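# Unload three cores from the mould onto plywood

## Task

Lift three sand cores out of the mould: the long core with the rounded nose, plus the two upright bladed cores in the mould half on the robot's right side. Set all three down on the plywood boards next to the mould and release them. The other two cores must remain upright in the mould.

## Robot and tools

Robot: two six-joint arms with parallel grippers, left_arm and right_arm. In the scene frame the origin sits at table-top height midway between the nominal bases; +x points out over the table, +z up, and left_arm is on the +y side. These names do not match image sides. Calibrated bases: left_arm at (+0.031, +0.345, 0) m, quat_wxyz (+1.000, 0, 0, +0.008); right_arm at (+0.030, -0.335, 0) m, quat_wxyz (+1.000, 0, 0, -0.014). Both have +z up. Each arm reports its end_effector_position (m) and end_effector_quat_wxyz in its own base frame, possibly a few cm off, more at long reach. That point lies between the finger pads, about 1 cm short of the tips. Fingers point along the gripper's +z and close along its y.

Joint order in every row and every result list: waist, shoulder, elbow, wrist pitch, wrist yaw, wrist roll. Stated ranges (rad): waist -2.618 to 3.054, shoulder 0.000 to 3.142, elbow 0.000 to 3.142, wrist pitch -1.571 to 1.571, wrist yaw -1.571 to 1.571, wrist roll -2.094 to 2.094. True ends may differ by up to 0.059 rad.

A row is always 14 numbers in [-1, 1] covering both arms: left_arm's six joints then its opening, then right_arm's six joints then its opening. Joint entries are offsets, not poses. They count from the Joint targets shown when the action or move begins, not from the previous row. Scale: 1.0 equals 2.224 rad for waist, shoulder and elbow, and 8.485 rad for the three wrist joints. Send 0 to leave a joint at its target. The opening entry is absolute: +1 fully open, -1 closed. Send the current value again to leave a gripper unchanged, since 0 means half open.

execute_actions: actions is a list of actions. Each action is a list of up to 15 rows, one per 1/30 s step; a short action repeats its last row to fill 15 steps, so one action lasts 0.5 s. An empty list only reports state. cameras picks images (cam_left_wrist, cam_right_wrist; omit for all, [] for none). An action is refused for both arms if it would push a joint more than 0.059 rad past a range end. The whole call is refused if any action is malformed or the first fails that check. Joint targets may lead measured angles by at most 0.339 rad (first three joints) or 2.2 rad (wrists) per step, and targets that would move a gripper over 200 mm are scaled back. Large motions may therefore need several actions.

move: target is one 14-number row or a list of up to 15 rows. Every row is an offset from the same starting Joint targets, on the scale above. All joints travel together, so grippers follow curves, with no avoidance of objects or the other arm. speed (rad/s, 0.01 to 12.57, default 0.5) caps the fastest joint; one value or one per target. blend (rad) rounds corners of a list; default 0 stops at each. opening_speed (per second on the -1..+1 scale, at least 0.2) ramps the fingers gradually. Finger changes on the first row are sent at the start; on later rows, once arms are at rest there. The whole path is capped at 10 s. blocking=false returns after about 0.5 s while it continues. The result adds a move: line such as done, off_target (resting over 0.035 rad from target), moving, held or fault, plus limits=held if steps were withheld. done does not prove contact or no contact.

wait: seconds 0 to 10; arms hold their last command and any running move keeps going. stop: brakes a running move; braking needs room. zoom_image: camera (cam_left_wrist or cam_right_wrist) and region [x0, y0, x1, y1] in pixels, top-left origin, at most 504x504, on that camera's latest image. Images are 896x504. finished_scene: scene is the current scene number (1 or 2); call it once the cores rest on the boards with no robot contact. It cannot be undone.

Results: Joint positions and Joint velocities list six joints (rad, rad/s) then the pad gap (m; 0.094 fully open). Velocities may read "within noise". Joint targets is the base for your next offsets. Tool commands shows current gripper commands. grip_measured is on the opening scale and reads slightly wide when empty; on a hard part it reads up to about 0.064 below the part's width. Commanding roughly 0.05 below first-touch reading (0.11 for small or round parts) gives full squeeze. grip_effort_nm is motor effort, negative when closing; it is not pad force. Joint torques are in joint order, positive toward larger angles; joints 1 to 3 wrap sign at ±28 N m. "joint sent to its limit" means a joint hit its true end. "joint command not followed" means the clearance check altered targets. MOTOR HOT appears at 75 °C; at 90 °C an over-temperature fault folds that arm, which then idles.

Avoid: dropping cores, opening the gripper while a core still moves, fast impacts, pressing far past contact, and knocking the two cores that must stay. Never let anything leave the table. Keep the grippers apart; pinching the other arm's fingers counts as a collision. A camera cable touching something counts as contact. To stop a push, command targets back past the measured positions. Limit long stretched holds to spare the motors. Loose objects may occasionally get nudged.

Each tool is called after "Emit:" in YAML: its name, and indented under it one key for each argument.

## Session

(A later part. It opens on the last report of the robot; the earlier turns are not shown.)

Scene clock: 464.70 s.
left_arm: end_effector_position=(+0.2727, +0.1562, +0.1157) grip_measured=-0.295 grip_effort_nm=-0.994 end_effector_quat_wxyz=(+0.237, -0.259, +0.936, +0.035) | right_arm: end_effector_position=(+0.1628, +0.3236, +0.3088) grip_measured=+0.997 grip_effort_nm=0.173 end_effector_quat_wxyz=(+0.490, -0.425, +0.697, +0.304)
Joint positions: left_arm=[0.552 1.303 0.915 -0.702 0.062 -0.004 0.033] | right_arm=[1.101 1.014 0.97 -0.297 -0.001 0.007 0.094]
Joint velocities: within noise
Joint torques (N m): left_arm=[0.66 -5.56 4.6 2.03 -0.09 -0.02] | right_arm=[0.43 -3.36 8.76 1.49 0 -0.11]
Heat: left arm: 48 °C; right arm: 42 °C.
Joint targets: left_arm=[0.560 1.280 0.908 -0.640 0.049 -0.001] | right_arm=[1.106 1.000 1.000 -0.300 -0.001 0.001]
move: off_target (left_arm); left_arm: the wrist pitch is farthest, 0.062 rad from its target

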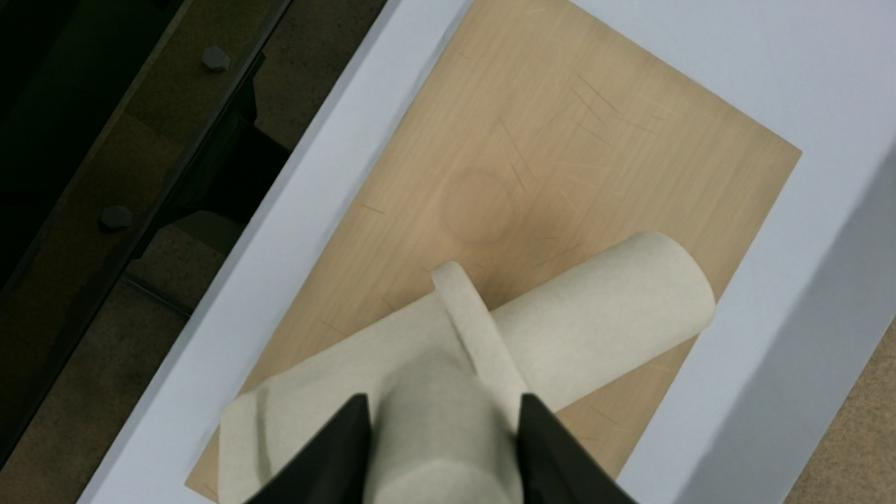

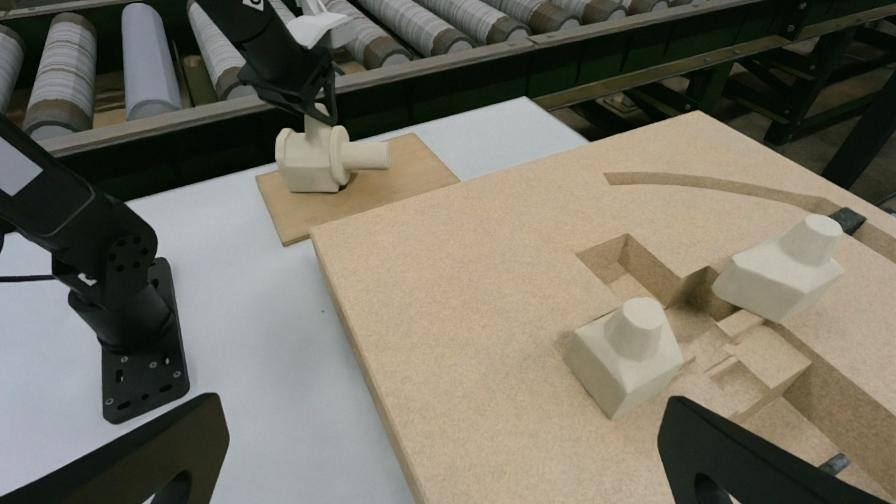

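Emit:
move:
  target: [0,0,0.006,0,0,0,0.0,0,0,0,0,0,0,1]
  opening_speed: 0.25

Emit:
zoom_image:
  camera: "cam_right_wrist"
  region: [230, 60, 450, 250]

Scene clock: 469.20 s.
left_arm: end_effector_position=(+0.2804, +0.1620, +0.1209) grip_measured=-0.002 grip_effort_nm=0.139 end_effector_quat_wxyz=(+0.257, -0.258, +0.930, +0.044) | right_arm: end_effector_position=(+0.1628, +0.3235, +0.3087) grip_measured=+0.997 grip_effort_nm=0.173 end_effector_quat_wxyz=(+0.490, -0.425, +0.698, +0.304)
Joint positions: left_arm=[0.552 1.303 0.915 -0.658 0.057 -0.004 0.047] | right_arm=[1.101 1.014 0.97 -0.297 -0.001 0.007 0.094]
Joint velocities: within noise
Joint torques (N m): left_arm=[0.64 -5.65 5.79 1.61 -0.04 -0.04] | right_arm=[0.42 -3.37 8.77 1.49 -0.01 -0.11]
Heat: left arm: 46 °C; right arm: 42 °C.
Joint targets: left_arm=[0.560 1.280 0.921 -0.640 0.049 -0.001] | right_arm=[1.106 1.000 1.000 -0.300 -0.001 0.001]
move: done

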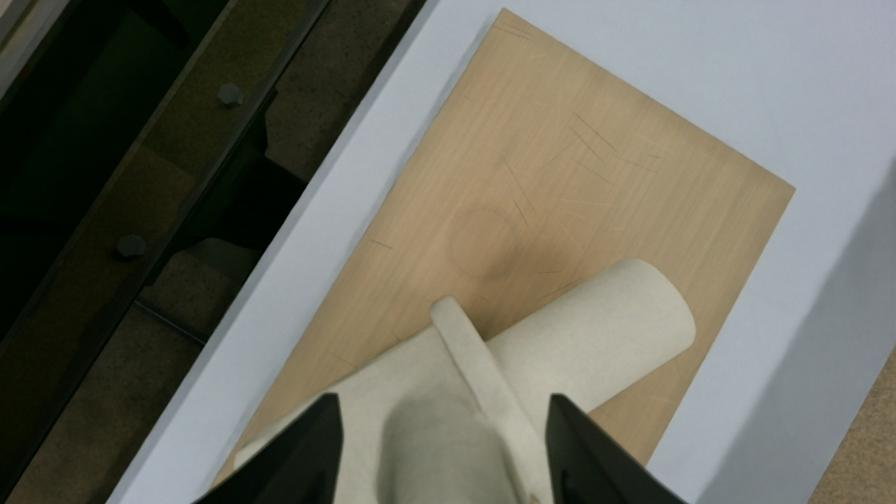

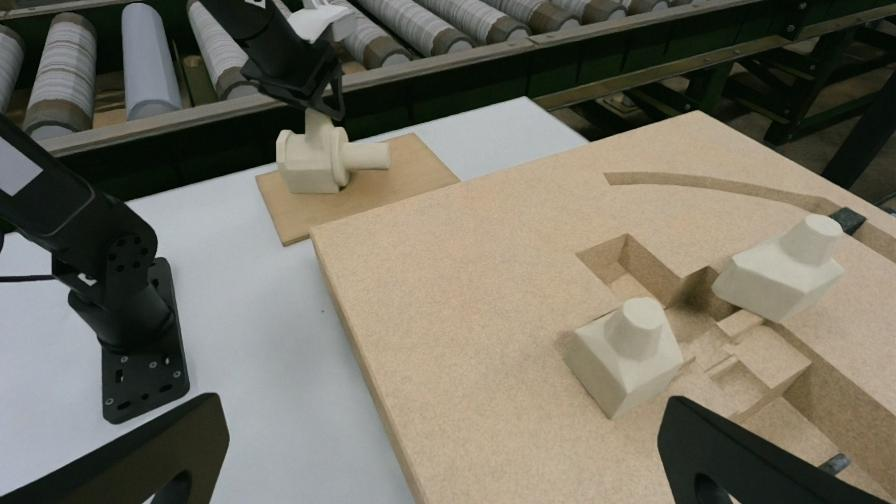

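Scaled by 2.291.

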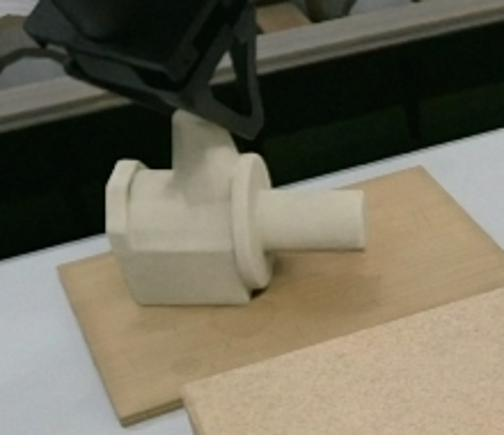

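Emit:
move:
  target:
    - [0,0,0.148,-0.035,0,0,0.0,0,0,0,0,0,0,1]
    - [-0.4541,0.0989,0.3728,0.0047,0.0354,0,1,-0.3278,0.2698,0.4496,-0.0707,0,0,1]
    - [-0.4541,0.0989,0.3728,0.0047,0.0354,0,1,-0.3278,0.5662,0.6204,-0.0849,0,0,1]
  speed: [0.3,0.8,0.8]

Scene clock: 534.90 s.
left_arm: end_effector_position=(+0.3732, -0.2455, +0.4109) grip_measured=+0.998 grip_effort_nm=0.134 end_effector_quat_wxyz=(+0.509, +0.273, +0.774, -0.261) | right_arm: end_effector_position=(+0.5356, +0.2128, +0.2063) grip_measured=+0.997 grip_effort_nm=0.178 end_effector_quat_wxyz=(+0.313, -0.174, +0.932, +0.060)
Joint positions: left_arm=[-0.451 1.486 1.727 -0.617 0.339 -0.004 0.094] | right_arm=[0.377 2.26 2.351 -1.014 0.001 0.007 0.094]
Joint velocities: within noise
Joint torques (N m): left_arm=[0.13 -4.37 7.23 2.31 0.24 -0.04] | right_arm=[-0.01 -11.43 8.02 1 -0.03 -0.11]
Heat: left arm: 40 °C; right arm: 42 °C.
Joint targets: left_arm=[-0.450 1.500 1.750 -0.600 0.349 -0.001] | right_arm=[0.377 2.259 2.380 -1.020 -0.001 0.001]
move: done

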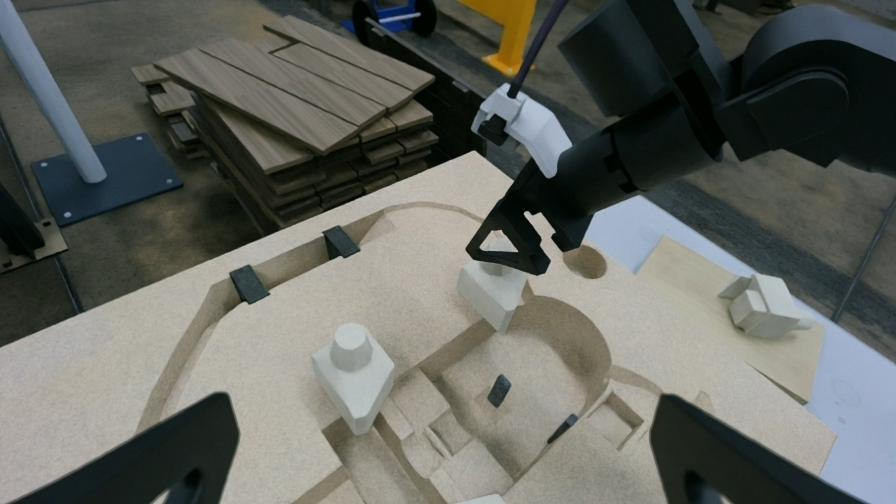

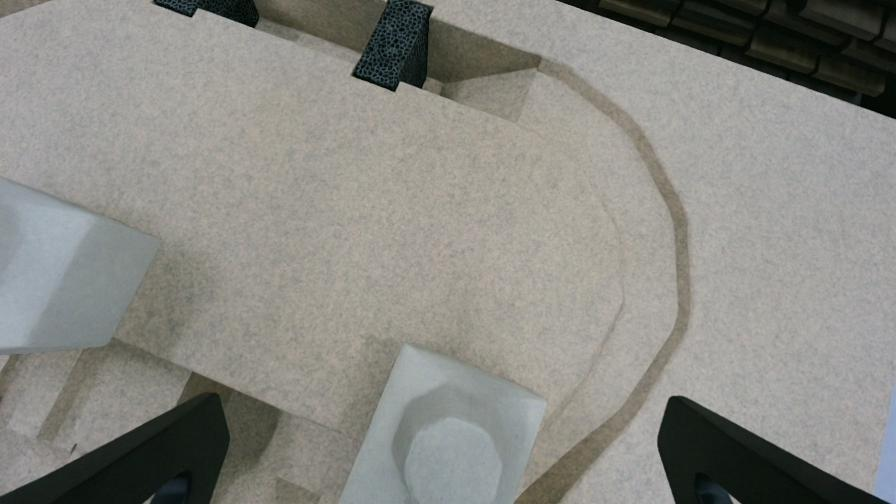

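Emit:
move:
  target: [0,0,0,0,0,0,1,-0.0022,-0.0567,-0.188,0.0377,0,0,1]
  speed: 0.25

Scene clock: 543.10 s.
left_arm: end_effector_position=(+0.3731, -0.2456, +0.4109) grip_measured=+0.998 grip_effort_nm=0.139 end_effector_quat_wxyz=(+0.509, +0.273, +0.773, -0.261) | right_arm: end_effector_position=(+0.5308, +0.2109, +0.1409) grip_measured=+0.997 grip_effort_nm=0.173 end_effector_quat_wxyz=(+0.306, -0.175, +0.934, +0.059)
Joint positions: left_arm=[-0.451 1.486 1.727 -0.617 0.34 -0.004 0.094] | right_arm=[0.377 2.184 1.971 -0.724 0.001 0.007 0.094]
Joint velocities: within noise
Joint torques (N m): left_arm=[0.13 -4.36 7.27 2.31 0.24 -0.02] | right_arm=[-0.42 -15.19 5.41 1.24 -0.02 -0.11]
Heat: left arm: 39 °C; right arm: 41 °C.
Joint targets: left_arm=[-0.450 1.500 1.750 -0.600 0.349 -0.001] | right_arm=[0.372 2.133 1.962 -0.700 -0.001 0.001]
move: off_target (right_arm); right_arm: the shoulder is farthest, 0.052 rad from its target

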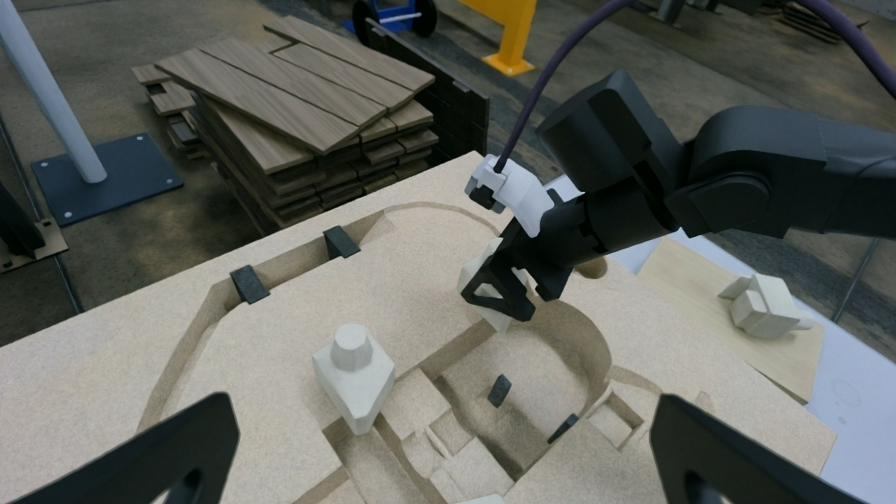

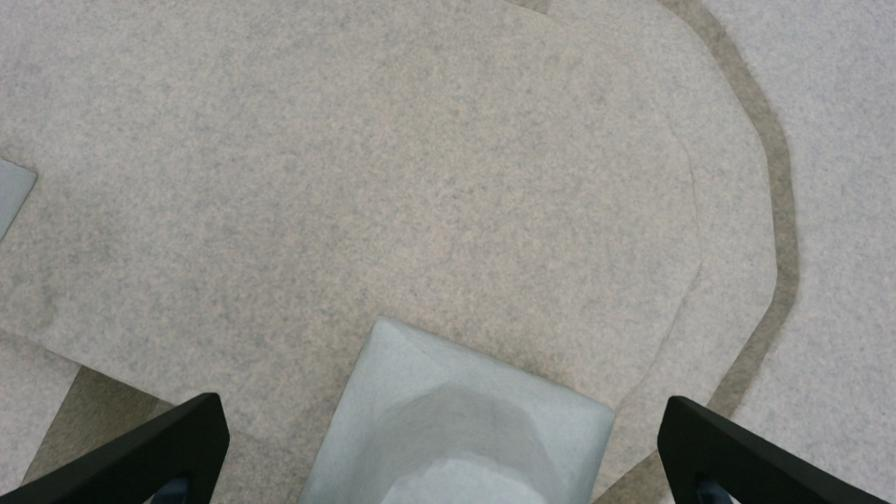

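Emit:
move:
  target: [0,0,0,0,0,0,1,0,0,0,0,0,0,-0.1]
  opening_speed: 0.8
  cameras: []

Emit:
move:
  target: [0,0,0,0,0,0,1,0,0,0,0,0,0,-0.4]
  opening_speed: 0.3

Scene clock: 547.27 s.
left_arm: end_effector_position=(+0.3731, -0.2456, +0.4109) grip_measured=+0.998 grip_effort_nm=0.144 end_effector_quat_wxyz=(+0.509, +0.273, +0.773, -0.261) | right_arm: end_effector_position=(+0.5321, +0.2117, +0.1426) grip_measured=+0.254 grip_effort_nm=-0.984 end_effector_quat_wxyz=(+0.309, -0.166, +0.934, +0.063)
Joint positions: left_arm=[-0.451 1.486 1.727 -0.617 0.34 -0.004 0.094] | right_arm=[0.377 2.183 1.971 -0.716 0 0.025 0.059]
Joint velocities: within noise
Joint torques (N m): left_arm=[0.13 -4.37 7.24 2.32 0.21 -0.02] | right_arm=[-0.43 -15.12 5.41 1.19 -0.02 -0.33]
Heat: left arm: 39 °C; right arm: 44 °C.
Joint targets: left_arm=[-0.450 1.500 1.750 -0.600 0.349 -0.001] | right_arm=[0.372 2.133 1.962 -0.700 -0.001 0.001]
move: off_target (right_arm); right_arm: the shoulder is farthest, 0.050 rad from its target
No camera images: "cameras" was empty.

Scene clock: 548.47 s.
left_arm: end_effector_position=(+0.3731, -0.2456, +0.4109) grip_measured=+0.998 grip_effort_nm=0.139 end_effector_quat_wxyz=(+0.509, +0.273, +0.773, -0.261) | right_arm: end_effector_position=(+0.5321, +0.2117, +0.1426) grip_measured=+0.253 grip_effort_nm=-1.004 end_effector_quat_wxyz=(+0.309, -0.166, +0.934, +0.063)
Joint positions: left_arm=[-0.451 1.486 1.727 -0.617 0.34 -0.004 0.094] | right_arm=[0.377 2.183 1.971 -0.716 0 0.025 0.059]
Joint velocities: within noise
Joint torques (N m): left_arm=[0.14 -4.33 7.17 2.31 0.22 -0.02] | right_arm=[-0.42 -15.1 5.42 1.19 -0.01 -0.32]
Heat: left arm: 39 °C; right arm: 45 °C.
Joint targets: left_arm=[-0.450 1.500 1.750 -0.600 0.349 -0.001] | right_arm=[0.372 2.133 1.962 -0.700 -0.001 0.001]
move: off_target (right_arm); right_arm: the shoulder is farthest, 0.050 rad from its target

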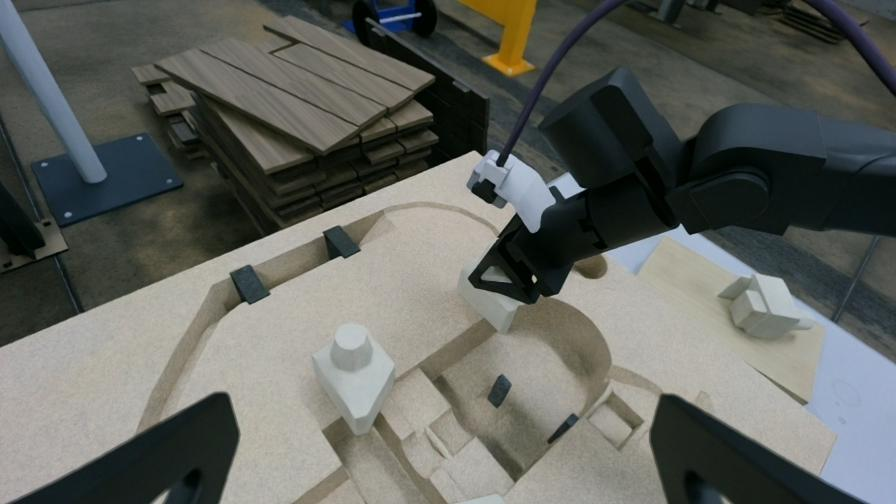

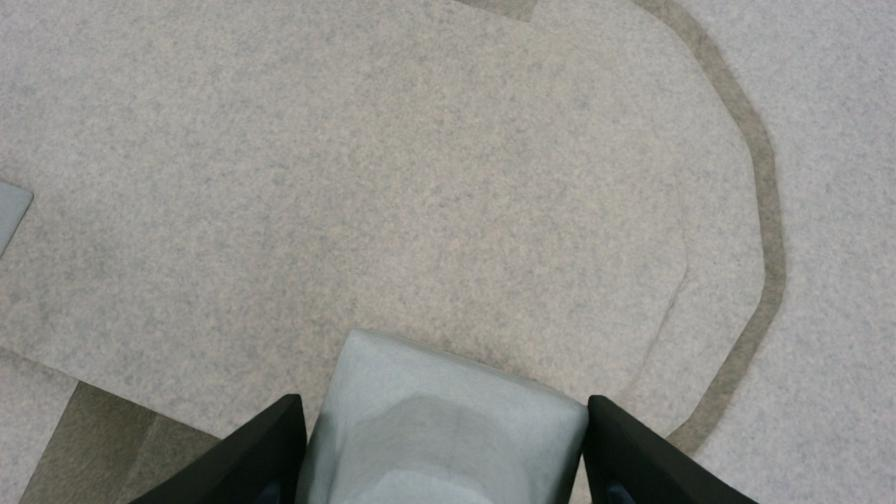

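Emit:
move:
  target: [0,0,0,0,0,0,1,0,0,0,0,0,0,1]
  opening_speed: 1.0
  cameras: []

Emit:
move:
  target: [0,0,0,0,0,0,1,0,0,0.0333,-0.004,0,0,1]
  speed: 0.3

Scene clock: 553.20 s.
left_arm: end_effector_position=(+0.3731, -0.2456, +0.4109) grip_measured=+0.998 grip_effort_nm=0.139 end_effector_quat_wxyz=(+0.509, +0.273, +0.773, -0.261) | right_arm: end_effector_position=(+0.5321, +0.2116, +0.1426) grip_measured=+0.997 grip_effort_nm=0.178 end_effector_quat_wxyz=(+0.310, -0.174, +0.933, +0.060)
Joint positions: left_arm=[-0.451 1.486 1.727 -0.617 0.34 -0.004 0.094] | right_arm=[0.377 2.183 1.971 -0.716 0 0.008 0.094]
Joint velocities: within noise
Joint torques (N m): left_arm=[0.12 -4.38 7.23 2.31 0.24 -0.03] | right_arm=[-0.49 -15.1 5.39 1.19 -0.03 -0.13]
Heat: left arm: 39 °C; right arm: 49 °C.
Joint targets: left_arm=[-0.450 1.500 1.750 -0.600 0.349 -0.001] | right_arm=[0.372 2.133 1.962 -0.700 -0.001 0.000]
move: off_target (right_arm); right_arm: the shoulder is farthest, 0.050 rad from its target
No camera images: "cameras" was empty.

Scene clock: 554.07 s.
left_arm: end_effector_position=(+0.3731, -0.2456, +0.4109) grip_measured=+0.998 grip_effort_nm=0.144 end_effector_quat_wxyz=(+0.509, +0.273, +0.773, -0.261) | right_arm: end_effector_position=(+0.5365, +0.2133, +0.1591) grip_measured=+0.997 grip_effort_nm=0.178 end_effector_quat_wxyz=(+0.325, -0.173, +0.928, +0.063)
Joint positions: left_arm=[-0.451 1.486 1.727 -0.617 0.34 -0.004 0.094] | right_arm=[0.377 2.177 2.006 -0.725 0 0.008 0.094]
Joint velocities: within noise
Joint torques (N m): left_arm=[0.1 -4.4 7.28 2.29 0.22 -0.04] | right_arm=[-0.43 -14.57 8.42 1 -0.02 -0.12]
Heat: left arm: 38 °C; right arm: 49 °C.
Joint targets: left_arm=[-0.450 1.500 1.750 -0.600 0.349 -0.001] | right_arm=[0.372 2.133 2.036 -0.734 -0.001 0.001]
move: off_target (right_arm); right_arm: the shoulder is farthest, 0.044 rad from its target

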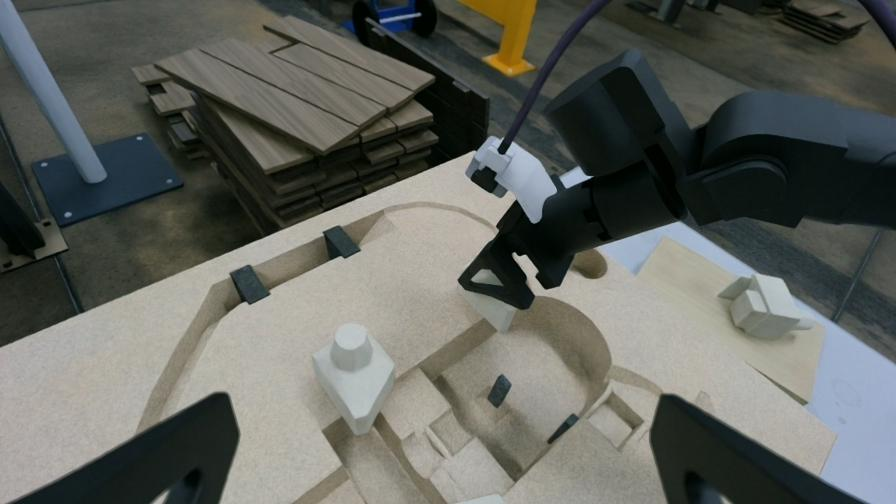

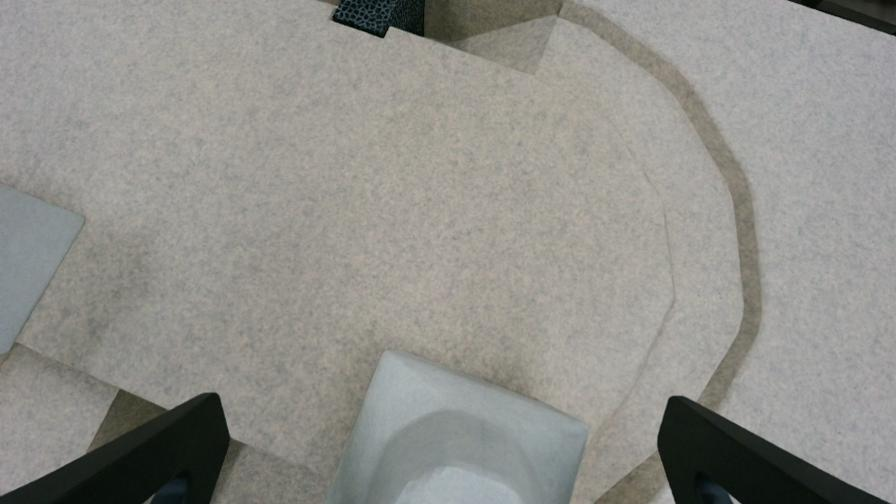

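Emit:
move:
  target: [0,0,0,0,0,0,1,0,-0.008,0,-0.0065,0,0,1]
  speed: 0.2
  cameras: []

Emit:
move:
  target: [0,0,0,0,0,0,1,0,0,0,0,0,0,-0.1]
  opening_speed: 0.6

Scene clock: 561.40 s.
left_arm: end_effector_position=(+0.3731, -0.2456, +0.4109) grip_measured=+0.998 grip_effort_nm=0.139 end_effector_quat_wxyz=(+0.509, +0.273, +0.773, -0.261) | right_arm: end_effector_position=(+0.5259, +0.2091, +0.1596) grip_measured=+0.997 grip_effort_nm=0.178 end_effector_quat_wxyz=(+0.307, -0.174, +0.934, +0.060)
Joint positions: left_arm=[-0.451 1.486 1.727 -0.617 0.34 -0.004 0.094] | right_arm=[0.377 2.161 2.006 -0.779 0 0.008 0.094]
Joint velocities: within noise
Joint torques (N m): left_arm=[0.14 -4.42 7.16 2.3 0.22 -0.05] | right_arm=[-0.43 -14.56 8.4 0.93 -0.02 -0.12]
Heat: left arm: 39 °C; right arm: 51 °C.
Joint targets: left_arm=[-0.450 1.500 1.750 -0.600 0.349 -0.001] | right_arm=[0.372 2.116 2.036 -0.789 -0.001 0.001]
move: off_target (right_arm); right_arm: the shoulder is farthest, 0.046 rad from its target
No camera images: "cameras" was empty.

Scene clock: 563.47 s.
left_arm: end_effector_position=(+0.3731, -0.2456, +0.4109) grip_measured=+0.998 grip_effort_nm=0.144 end_effector_quat_wxyz=(+0.509, +0.273, +0.773, -0.261) | right_arm: end_effector_position=(+0.5258, +0.2091, +0.1595) grip_measured=-0.097 grip_effort_nm=-0.125 end_effector_quat_wxyz=(+0.307, -0.174, +0.934, +0.060)
Joint positions: left_arm=[-0.451 1.486 1.727 -0.617 0.34 -0.004 0.094] | right_arm=[0.377 2.161 2.006 -0.78 0 0.008 0.042]
Joint velocities: within noise
Joint torques (N m): left_arm=[0.21 -4.31 7.19 2.32 0.22 -0.02] | right_arm=[-0.43 -14.56 8.39 0.95 -0.02 -0.12]
Heat: left arm: 39 °C; right arm: 52 °C.
Joint targets: left_arm=[-0.450 1.500 1.750 -0.600 0.349 -0.001] | right_arm=[0.372 2.116 2.036 -0.789 -0.001 0.001]
move: off_target (right_arm); right_arm: the shoulder is farthest, 0.045 rad from its target

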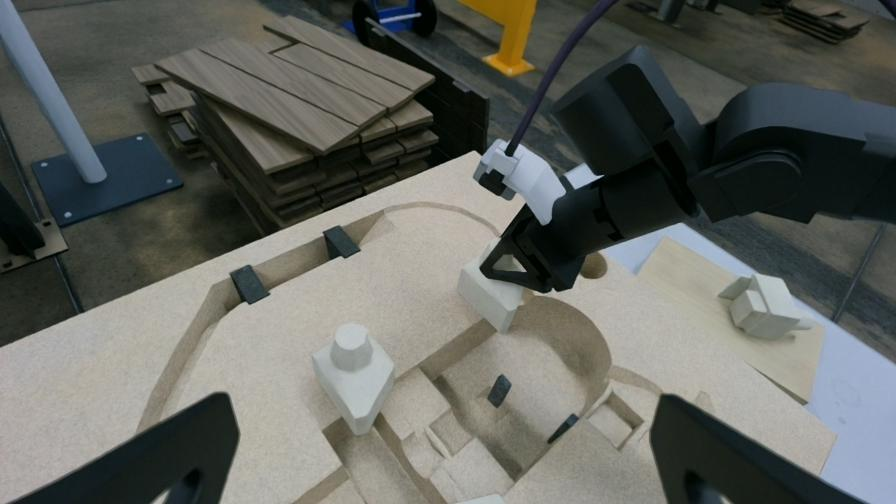

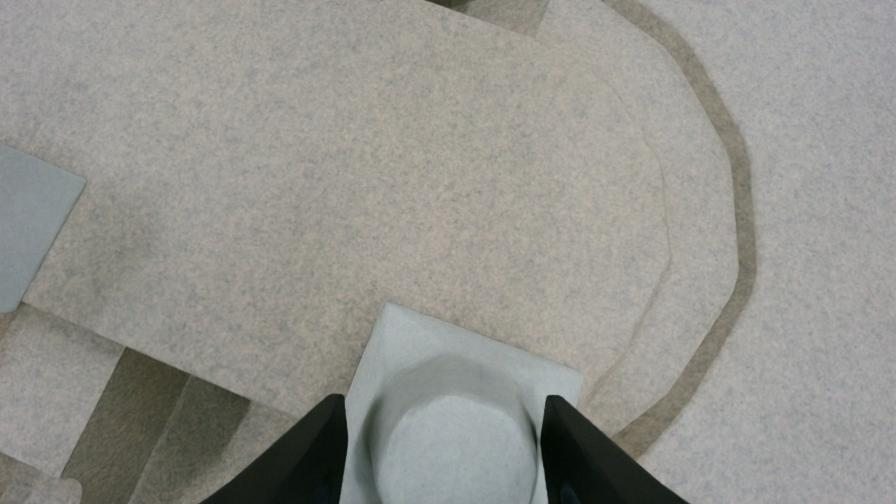

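Emit:
move:
  target: [0,0,0,0,0,0,1,0,0,0,0,0,0,-0.42]
  opening_speed: 0.3
  cameras: ["cam_right_wrist"]

Scene clock: 566.50 s.
left_arm: end_effector_position=(+0.3731, -0.2456, +0.4109) grip_measured=+0.998 grip_effort_nm=0.134 end_effector_quat_wxyz=(+0.509, +0.273, +0.773, -0.261) | right_arm: end_effector_position=(+0.5257, +0.2091, +0.1595) grip_measured=-0.277 grip_effort_nm=-1.004 end_effector_quat_wxyz=(+0.307, -0.174, +0.934, +0.060)
Joint positions: left_arm=[-0.451 1.486 1.727 -0.617 0.34 -0.004 0.094] | right_arm=[0.377 2.161 2.006 -0.78 0 0.008 0.034]
Joint velocities: within noise
Joint torques (N m): left_arm=[0.13 -4.37 7.21 2.31 0.22 -0.01] | right_arm=[-0.44 -14.56 8.35 0.95 -0.02 -0.11]
Heat: left arm: 39 °C; right arm: 53 °C.
Joint targets: left_arm=[-0.450 1.500 1.750 -0.600 0.349 -0.001] | right_arm=[0.372 2.116 2.036 -0.789 -0.001 0.001]
move: off_target (right_arm); right_arm: the shoulder is farthest, 0.045 rad from its target
Images, in order (width x height): cam_right_wrist 896x504.

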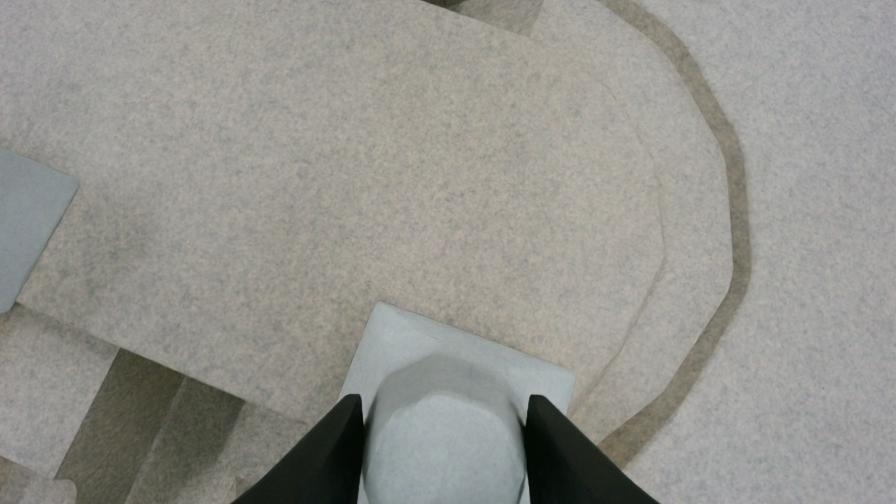

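Emit:
move:
  target:
    - [0,0,0,0,0,0,1,0,0.0243,0.004,0,0,0,-0.42]
    - [0,0,0,0,0,0,1,0,0.05,0.1142,-0.0231,0,0,-0.42]
    - [0,0,0,0,0,0,1,0,0.0656,0.1704,-0.0329,0,0,-0.42]
  speed: 0.3

Emit:
zoom_image:
  camera: "cam_left_wrist"
  region: [400, 180, 660, 380]

Scene clock: 573.57 s.
left_arm: end_effector_position=(+0.3731, -0.2456, +0.4110) grip_measured=+0.998 grip_effort_nm=0.144 end_effector_quat_wxyz=(+0.509, +0.273, +0.773, -0.261) | right_arm: end_effector_position=(+0.5219, +0.2075, +0.2029) grip_measured=-0.277 grip_effort_nm=-1.009 end_effector_quat_wxyz=(+0.284, -0.176, +0.941, +0.055)
Joint positions: left_arm=[-0.451 1.486 1.727 -0.617 0.34 -0.004 0.094] | right_arm=[0.377 2.258 2.37 -1.096 0 0.007 0.034]
Joint velocities: within noise
Joint torques (N m): left_arm=[0.12 -4.41 7.19 2.3 0.23 0] | right_arm=[-0.43 -10.8 9.25 1.2 -0.01 -0.11]
Heat: left arm: 39 °C; right arm: 54 °C.
Joint targets: left_arm=[-0.450 1.500 1.750 -0.600 0.349 -0.001] | right_arm=[0.372 2.261 2.415 -1.069 -0.001 0.001]
move: off_target (right_arm); right_arm: the elbow is farthest, 0.045 rad from its target

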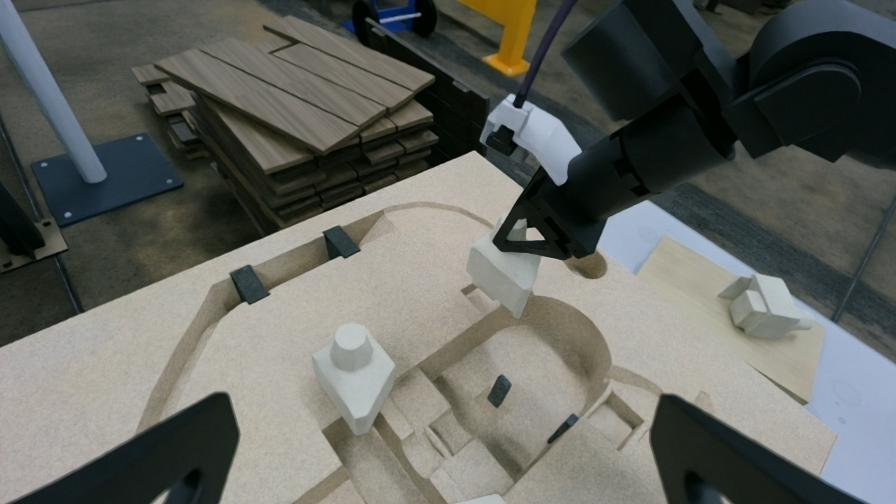

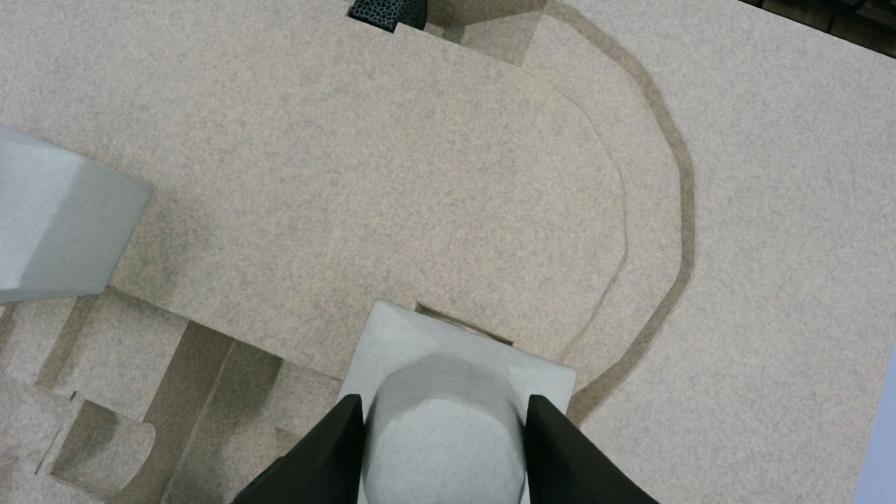

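Scaled by 1.938.

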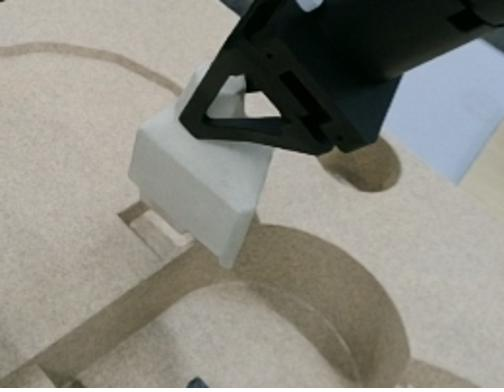

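Emit:
move:
  target:
    - [0,0,0,0,0,0,1,0,-0.1758,-0.1911,0.0117,0,0,-0.42]
    - [0,0,0,0,0.045,0,1,-0.5562,-0.2298,-0.4114,0.0494,-0.1768,0.0648,-0.42]
    - [0,0,0,0,0.045,0,1,-0.5562,-0.1274,-0.5408,0.1101,-0.1768,0.0648,-0.42]
  speed: [0.3,0.7,0.5]

Emit:
zoom_image:
  camera: "cam_left_wrist"
  region: [400, 130, 896, 430]

Scene clock: 598.87 s.
left_arm: end_effector_position=(+0.3197, -0.2840, +0.4237) grip_measured=+0.998 grip_effort_nm=0.144 end_effector_quat_wxyz=(+0.448, +0.364, +0.710, -0.402) | right_arm: end_effector_position=(+0.3926, -0.1900, +0.1552) grip_measured=-0.278 grip_effort_nm=-1.004 end_effector_quat_wxyz=(+0.332, +0.312, +0.678, +0.578)
Joint positions: left_arm=[-0.451 1.486 1.727 -0.615 0.718 -0.004 0.094] | right_arm=[-0.87 1.982 1.207 -0.167 -1.431 0.544 0.034]
Joint velocities: within noise
Joint torques (N m): left_arm=[0.17 -4.29 7.1 2.17 0.35 -0.02] | right_arm=[0.4 -8.94 5.5 1.06 -1.07 0.04]
Heat: left arm: 40 °C; right arm: 53 °C.
Joint targets: left_arm=[-0.450 1.500 1.750 -0.600 0.731 -0.001] | right_arm=[-0.865 1.978 1.212 -0.135 -1.501 0.551]
move: off_target (right_arm); right_arm: the wrist yaw is farthest, 0.070 rad from its target

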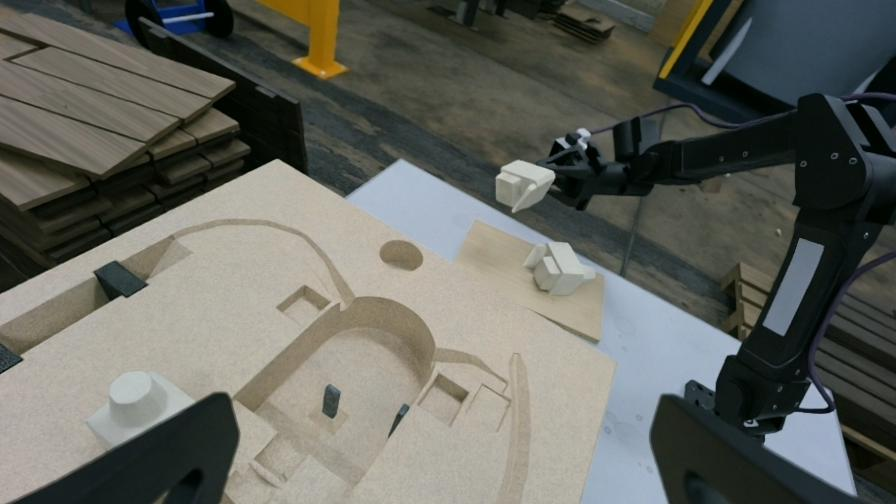

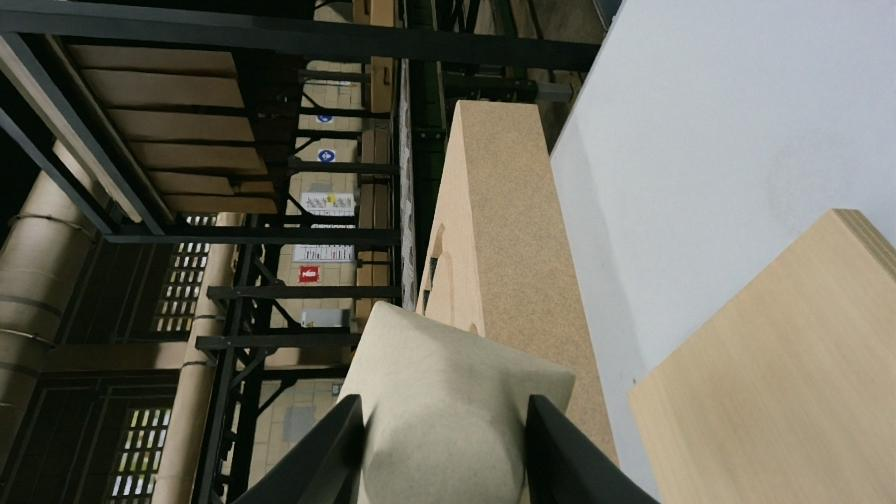

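Scaled by 1.016.

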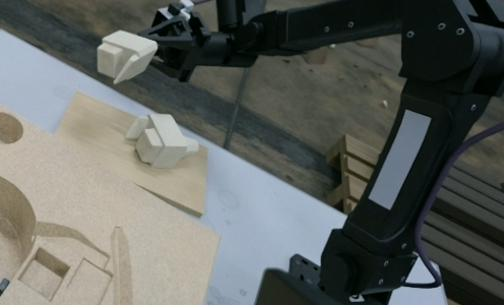

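Emit:
zoom_image:
  camera: "cam_left_wrist"
  region: [460, 120, 640, 240]

Scaled by 2.800.

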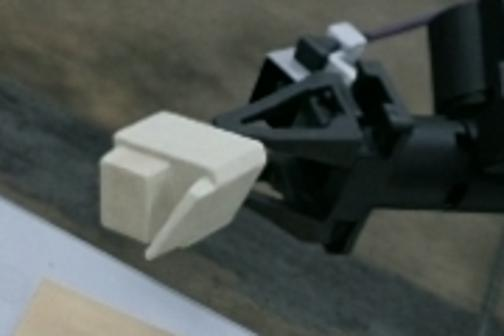

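Emit:
move:
  target: [0,0,0,0,0,0,1,0,0.1048,-0.0445,0.043,-0.0046,0,-0.42]
  speed: 0.3
  cameras: ["cam_left_wrist"]

Emit:
zoom_image:
  camera: "cam_left_wrist"
  region: [440, 150, 660, 310]

Scene clock: 618.00 s.
left_arm: end_effector_position=(+0.3196, -0.2840, +0.4237) grip_measured=+0.998 grip_effort_nm=0.139 end_effector_quat_wxyz=(+0.448, +0.365, +0.710, -0.402) | right_arm: end_effector_position=(+0.3923, -0.1884, +0.0709) grip_measured=-0.278 grip_effort_nm=-1.004 end_effector_quat_wxyz=(+0.343, +0.288, +0.675, +0.586)
Joint positions: left_arm=[-0.451 1.486 1.727 -0.615 0.718 -0.004 0.094] | right_arm=[-0.87 2.209 1.112 0.196 -1.471 0.546 0.034]
Joint velocities: within noise
Joint torques (N m): left_arm=[0.16 -4.36 7.13 2.16 0.36 -0.02] | right_arm=[0.42 -9.14 4.19 1.08 -1.07 0.01]
Heat: left arm: 40 °C; right arm: 49 °C.
Joint targets: left_arm=[-0.450 1.500 1.750 -0.600 0.731 -0.001] | right_arm=[-0.865 2.211 1.113 0.230 -1.540 0.550]
move: off_target (right_arm); right_arm: the wrist yaw is farthest, 0.069 rad from its target
Images, in order (width x height): cam_left_wrist 896x504.

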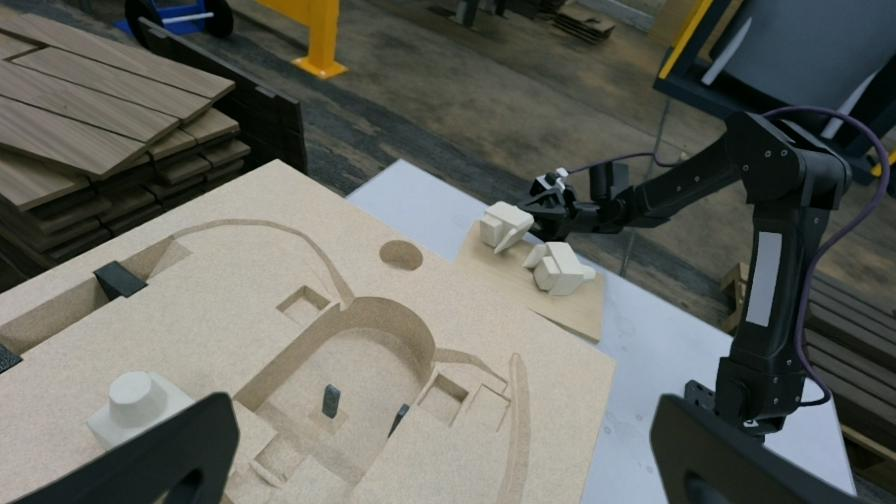

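Scaled by 2.291.

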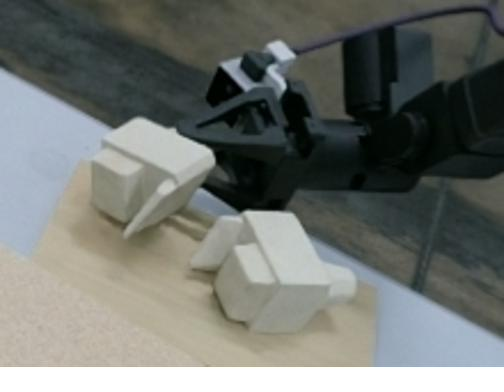

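Emit:
move:
  target: [0,0,0,0,0,0,1,0,0.014,-0.004,0.004,0,0,-0.42]
  speed: 0.2
  cameras: ["cam_left_wrist"]

Emit:
zoom_image:
  camera: "cam_left_wrist"
  region: [440, 150, 660, 310]

Scene clock: 621.33 s.
left_arm: end_effector_position=(+0.3196, -0.2840, +0.4237) grip_measured=+0.998 grip_effort_nm=0.139 end_effector_quat_wxyz=(+0.448, +0.365, +0.710, -0.402) | right_arm: end_effector_position=(+0.3916, -0.1874, +0.0617) grip_measured=-0.278 grip_effort_nm=-1.004 end_effector_quat_wxyz=(+0.342, +0.287, +0.674, +0.588)
Joint positions: left_arm=[-0.451 1.486 1.727 -0.615 0.718 -0.004 0.094] | right_arm=[-0.87 2.237 1.106 0.23 -1.476 0.547 0.034]
Joint velocities: within noise
Joint torques (N m): left_arm=[0.17 -4.3 7.12 2.14 0.34 -0.01] | right_arm=[0.36 -8.88 3.88 1.11 -1.01 -0.01]
Heat: left arm: 40 °C; right arm: 47 °C.
Joint targets: left_arm=[-0.450 1.500 1.750 -0.600 0.731 -0.001] | right_arm=[-0.865 2.243 1.104 0.264 -1.540 0.551]
move: off_target (right_arm); right_arm: the wrist yaw is farthest, 0.064 rad from its target
Images, in order (width x height): cam_left_wrist 896x504.

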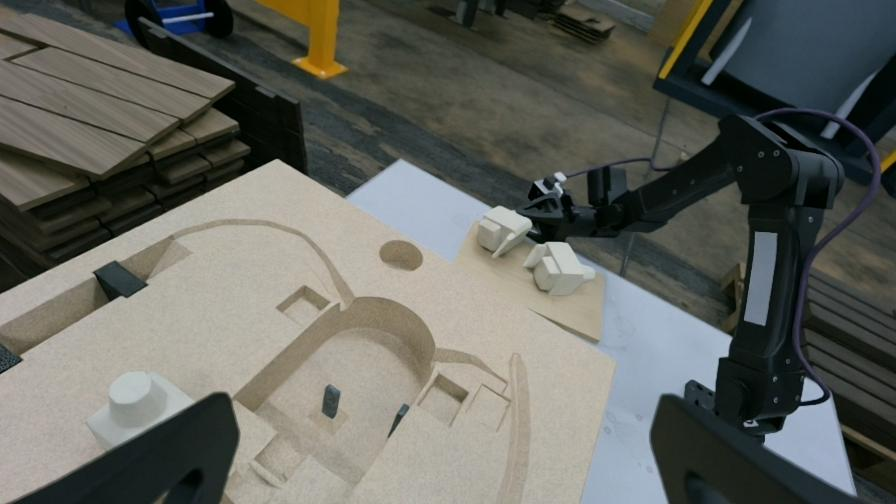

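Scaled by 2.291.

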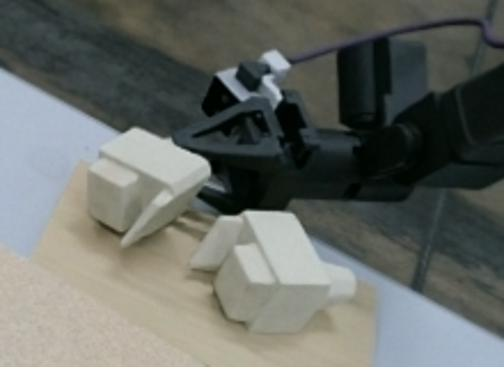

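Emit:
move:
  target: [0,0,0,0,0,0,1,0,0.014,-0.004,0.004,0,0,-0.42]
  speed: 0.15
  cameras: ["cam_left_wrist"]

Emit:
zoom_image:
  camera: "cam_left_wrist"
  region: [440, 150, 660, 310]

Scene clock: 623.93 s.
left_arm: end_effector_position=(+0.3196, -0.2840, +0.4237) grip_measured=+0.998 grip_effort_nm=0.134 end_effector_quat_wxyz=(+0.448, +0.365, +0.710, -0.402) | right_arm: end_effector_position=(+0.3908, -0.1859, +0.0595) grip_measured=-0.278 grip_effort_nm=-1.009 end_effector_quat_wxyz=(+0.346, +0.273, +0.672, +0.595)
Joint positions: left_arm=[-0.451 1.486 1.727 -0.615 0.718 -0.004 0.094] | right_arm=[-0.87 2.259 1.106 0.273 -1.504 0.551 0.034]
Joint velocities: within noise
Joint torques (N m): left_arm=[0.09 -4.29 7.13 2.16 0.33 -0.03] | right_arm=[0.39 -8.29 3.12 1.01 -0.73 -0.04]
Heat: left arm: 40 °C; right arm: 47 °C.
Joint targets: left_arm=[-0.450 1.500 1.750 -0.600 0.731 -0.001] | right_arm=[-0.865 2.273 1.096 0.298 -1.540 0.550]
move: off_target (right_arm); right_arm: the wrist yaw is farthest, 0.036 rad from its target
Images, in order (width x height): cam_left_wrist 896x504.

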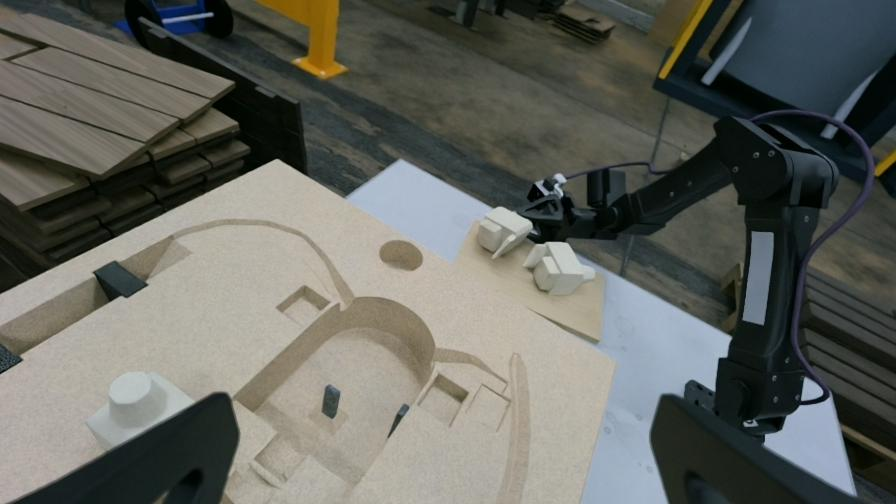

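Scaled by 2.291.

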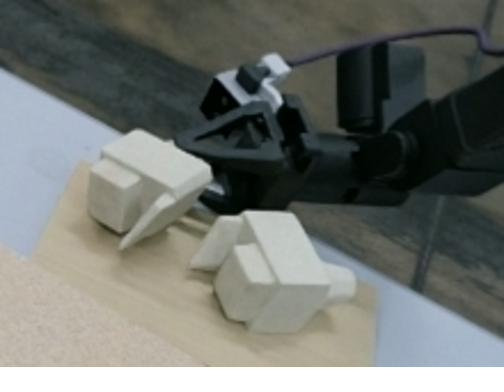

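Emit:
move:
  target: [0,0,0,0,0,0,1,0,-0.004,0,0,0,0,0.3]
  opening_speed: 0.2
  cameras: ["cam_left_wrist","cam_right_wrist"]

Emit:
zoom_image:
  camera: "cam_left_wrist"
  region: [440, 150, 660, 310]

Scene clock: 630.47 s.
left_arm: end_effector_position=(+0.3197, -0.2840, +0.4238) grip_measured=+0.998 grip_effort_nm=0.139 end_effector_quat_wxyz=(+0.449, +0.365, +0.710, -0.402) | right_arm: end_effector_position=(+0.3871, -0.1813, +0.0724) grip_measured=+0.295 grip_effort_nm=0.276 end_effector_quat_wxyz=(+0.344, +0.249, +0.660, +0.619)
Joint positions: left_arm=[-0.451 1.486 1.727 -0.614 0.718 -0.004 0.094] | right_arm=[-0.871 2.255 1.106 0.308 -1.575 0.584 0.061]
Joint velocities: within noise
Joint torques (N m): left_arm=[0.12 -4.34 7.15 2.16 0.34 -0.03] | right_arm=[0.46 -8.61 3.14 0.68 -0.05 -0.4]
Heat: left arm: 40 °C; right arm: 45 °C.
Joint targets: left_arm=[-0.450 1.500 1.750 -0.600 0.731 -0.001] | right_arm=[-0.865 2.265 1.096 0.298 -1.540 0.550]
move: done

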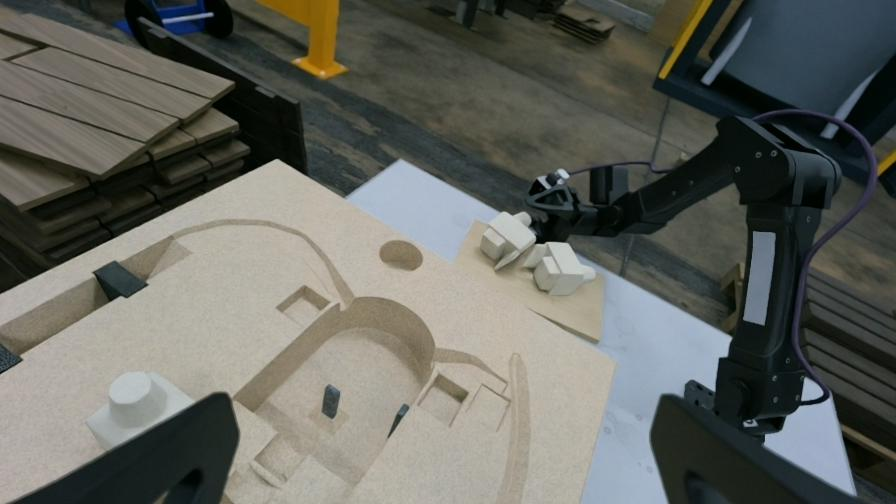

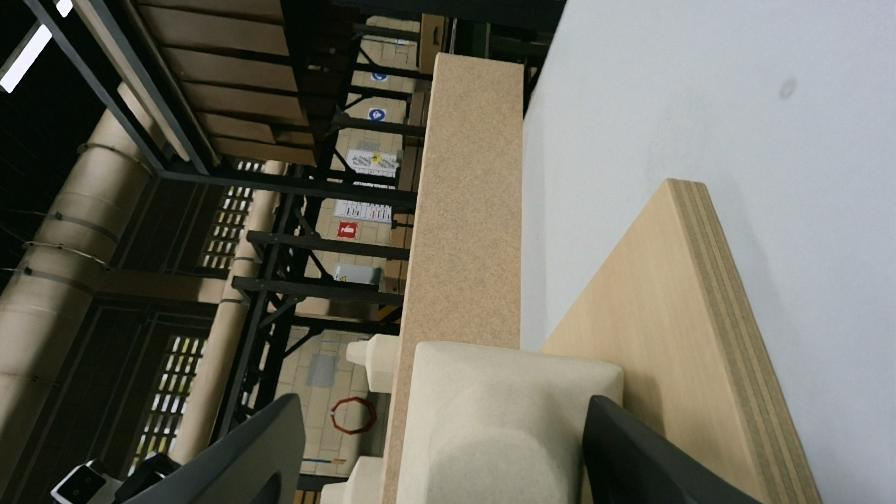

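Scaled by 2.291.

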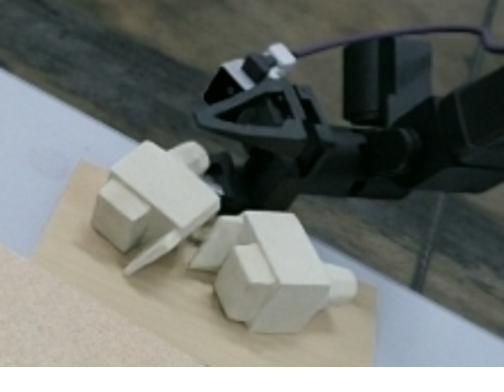

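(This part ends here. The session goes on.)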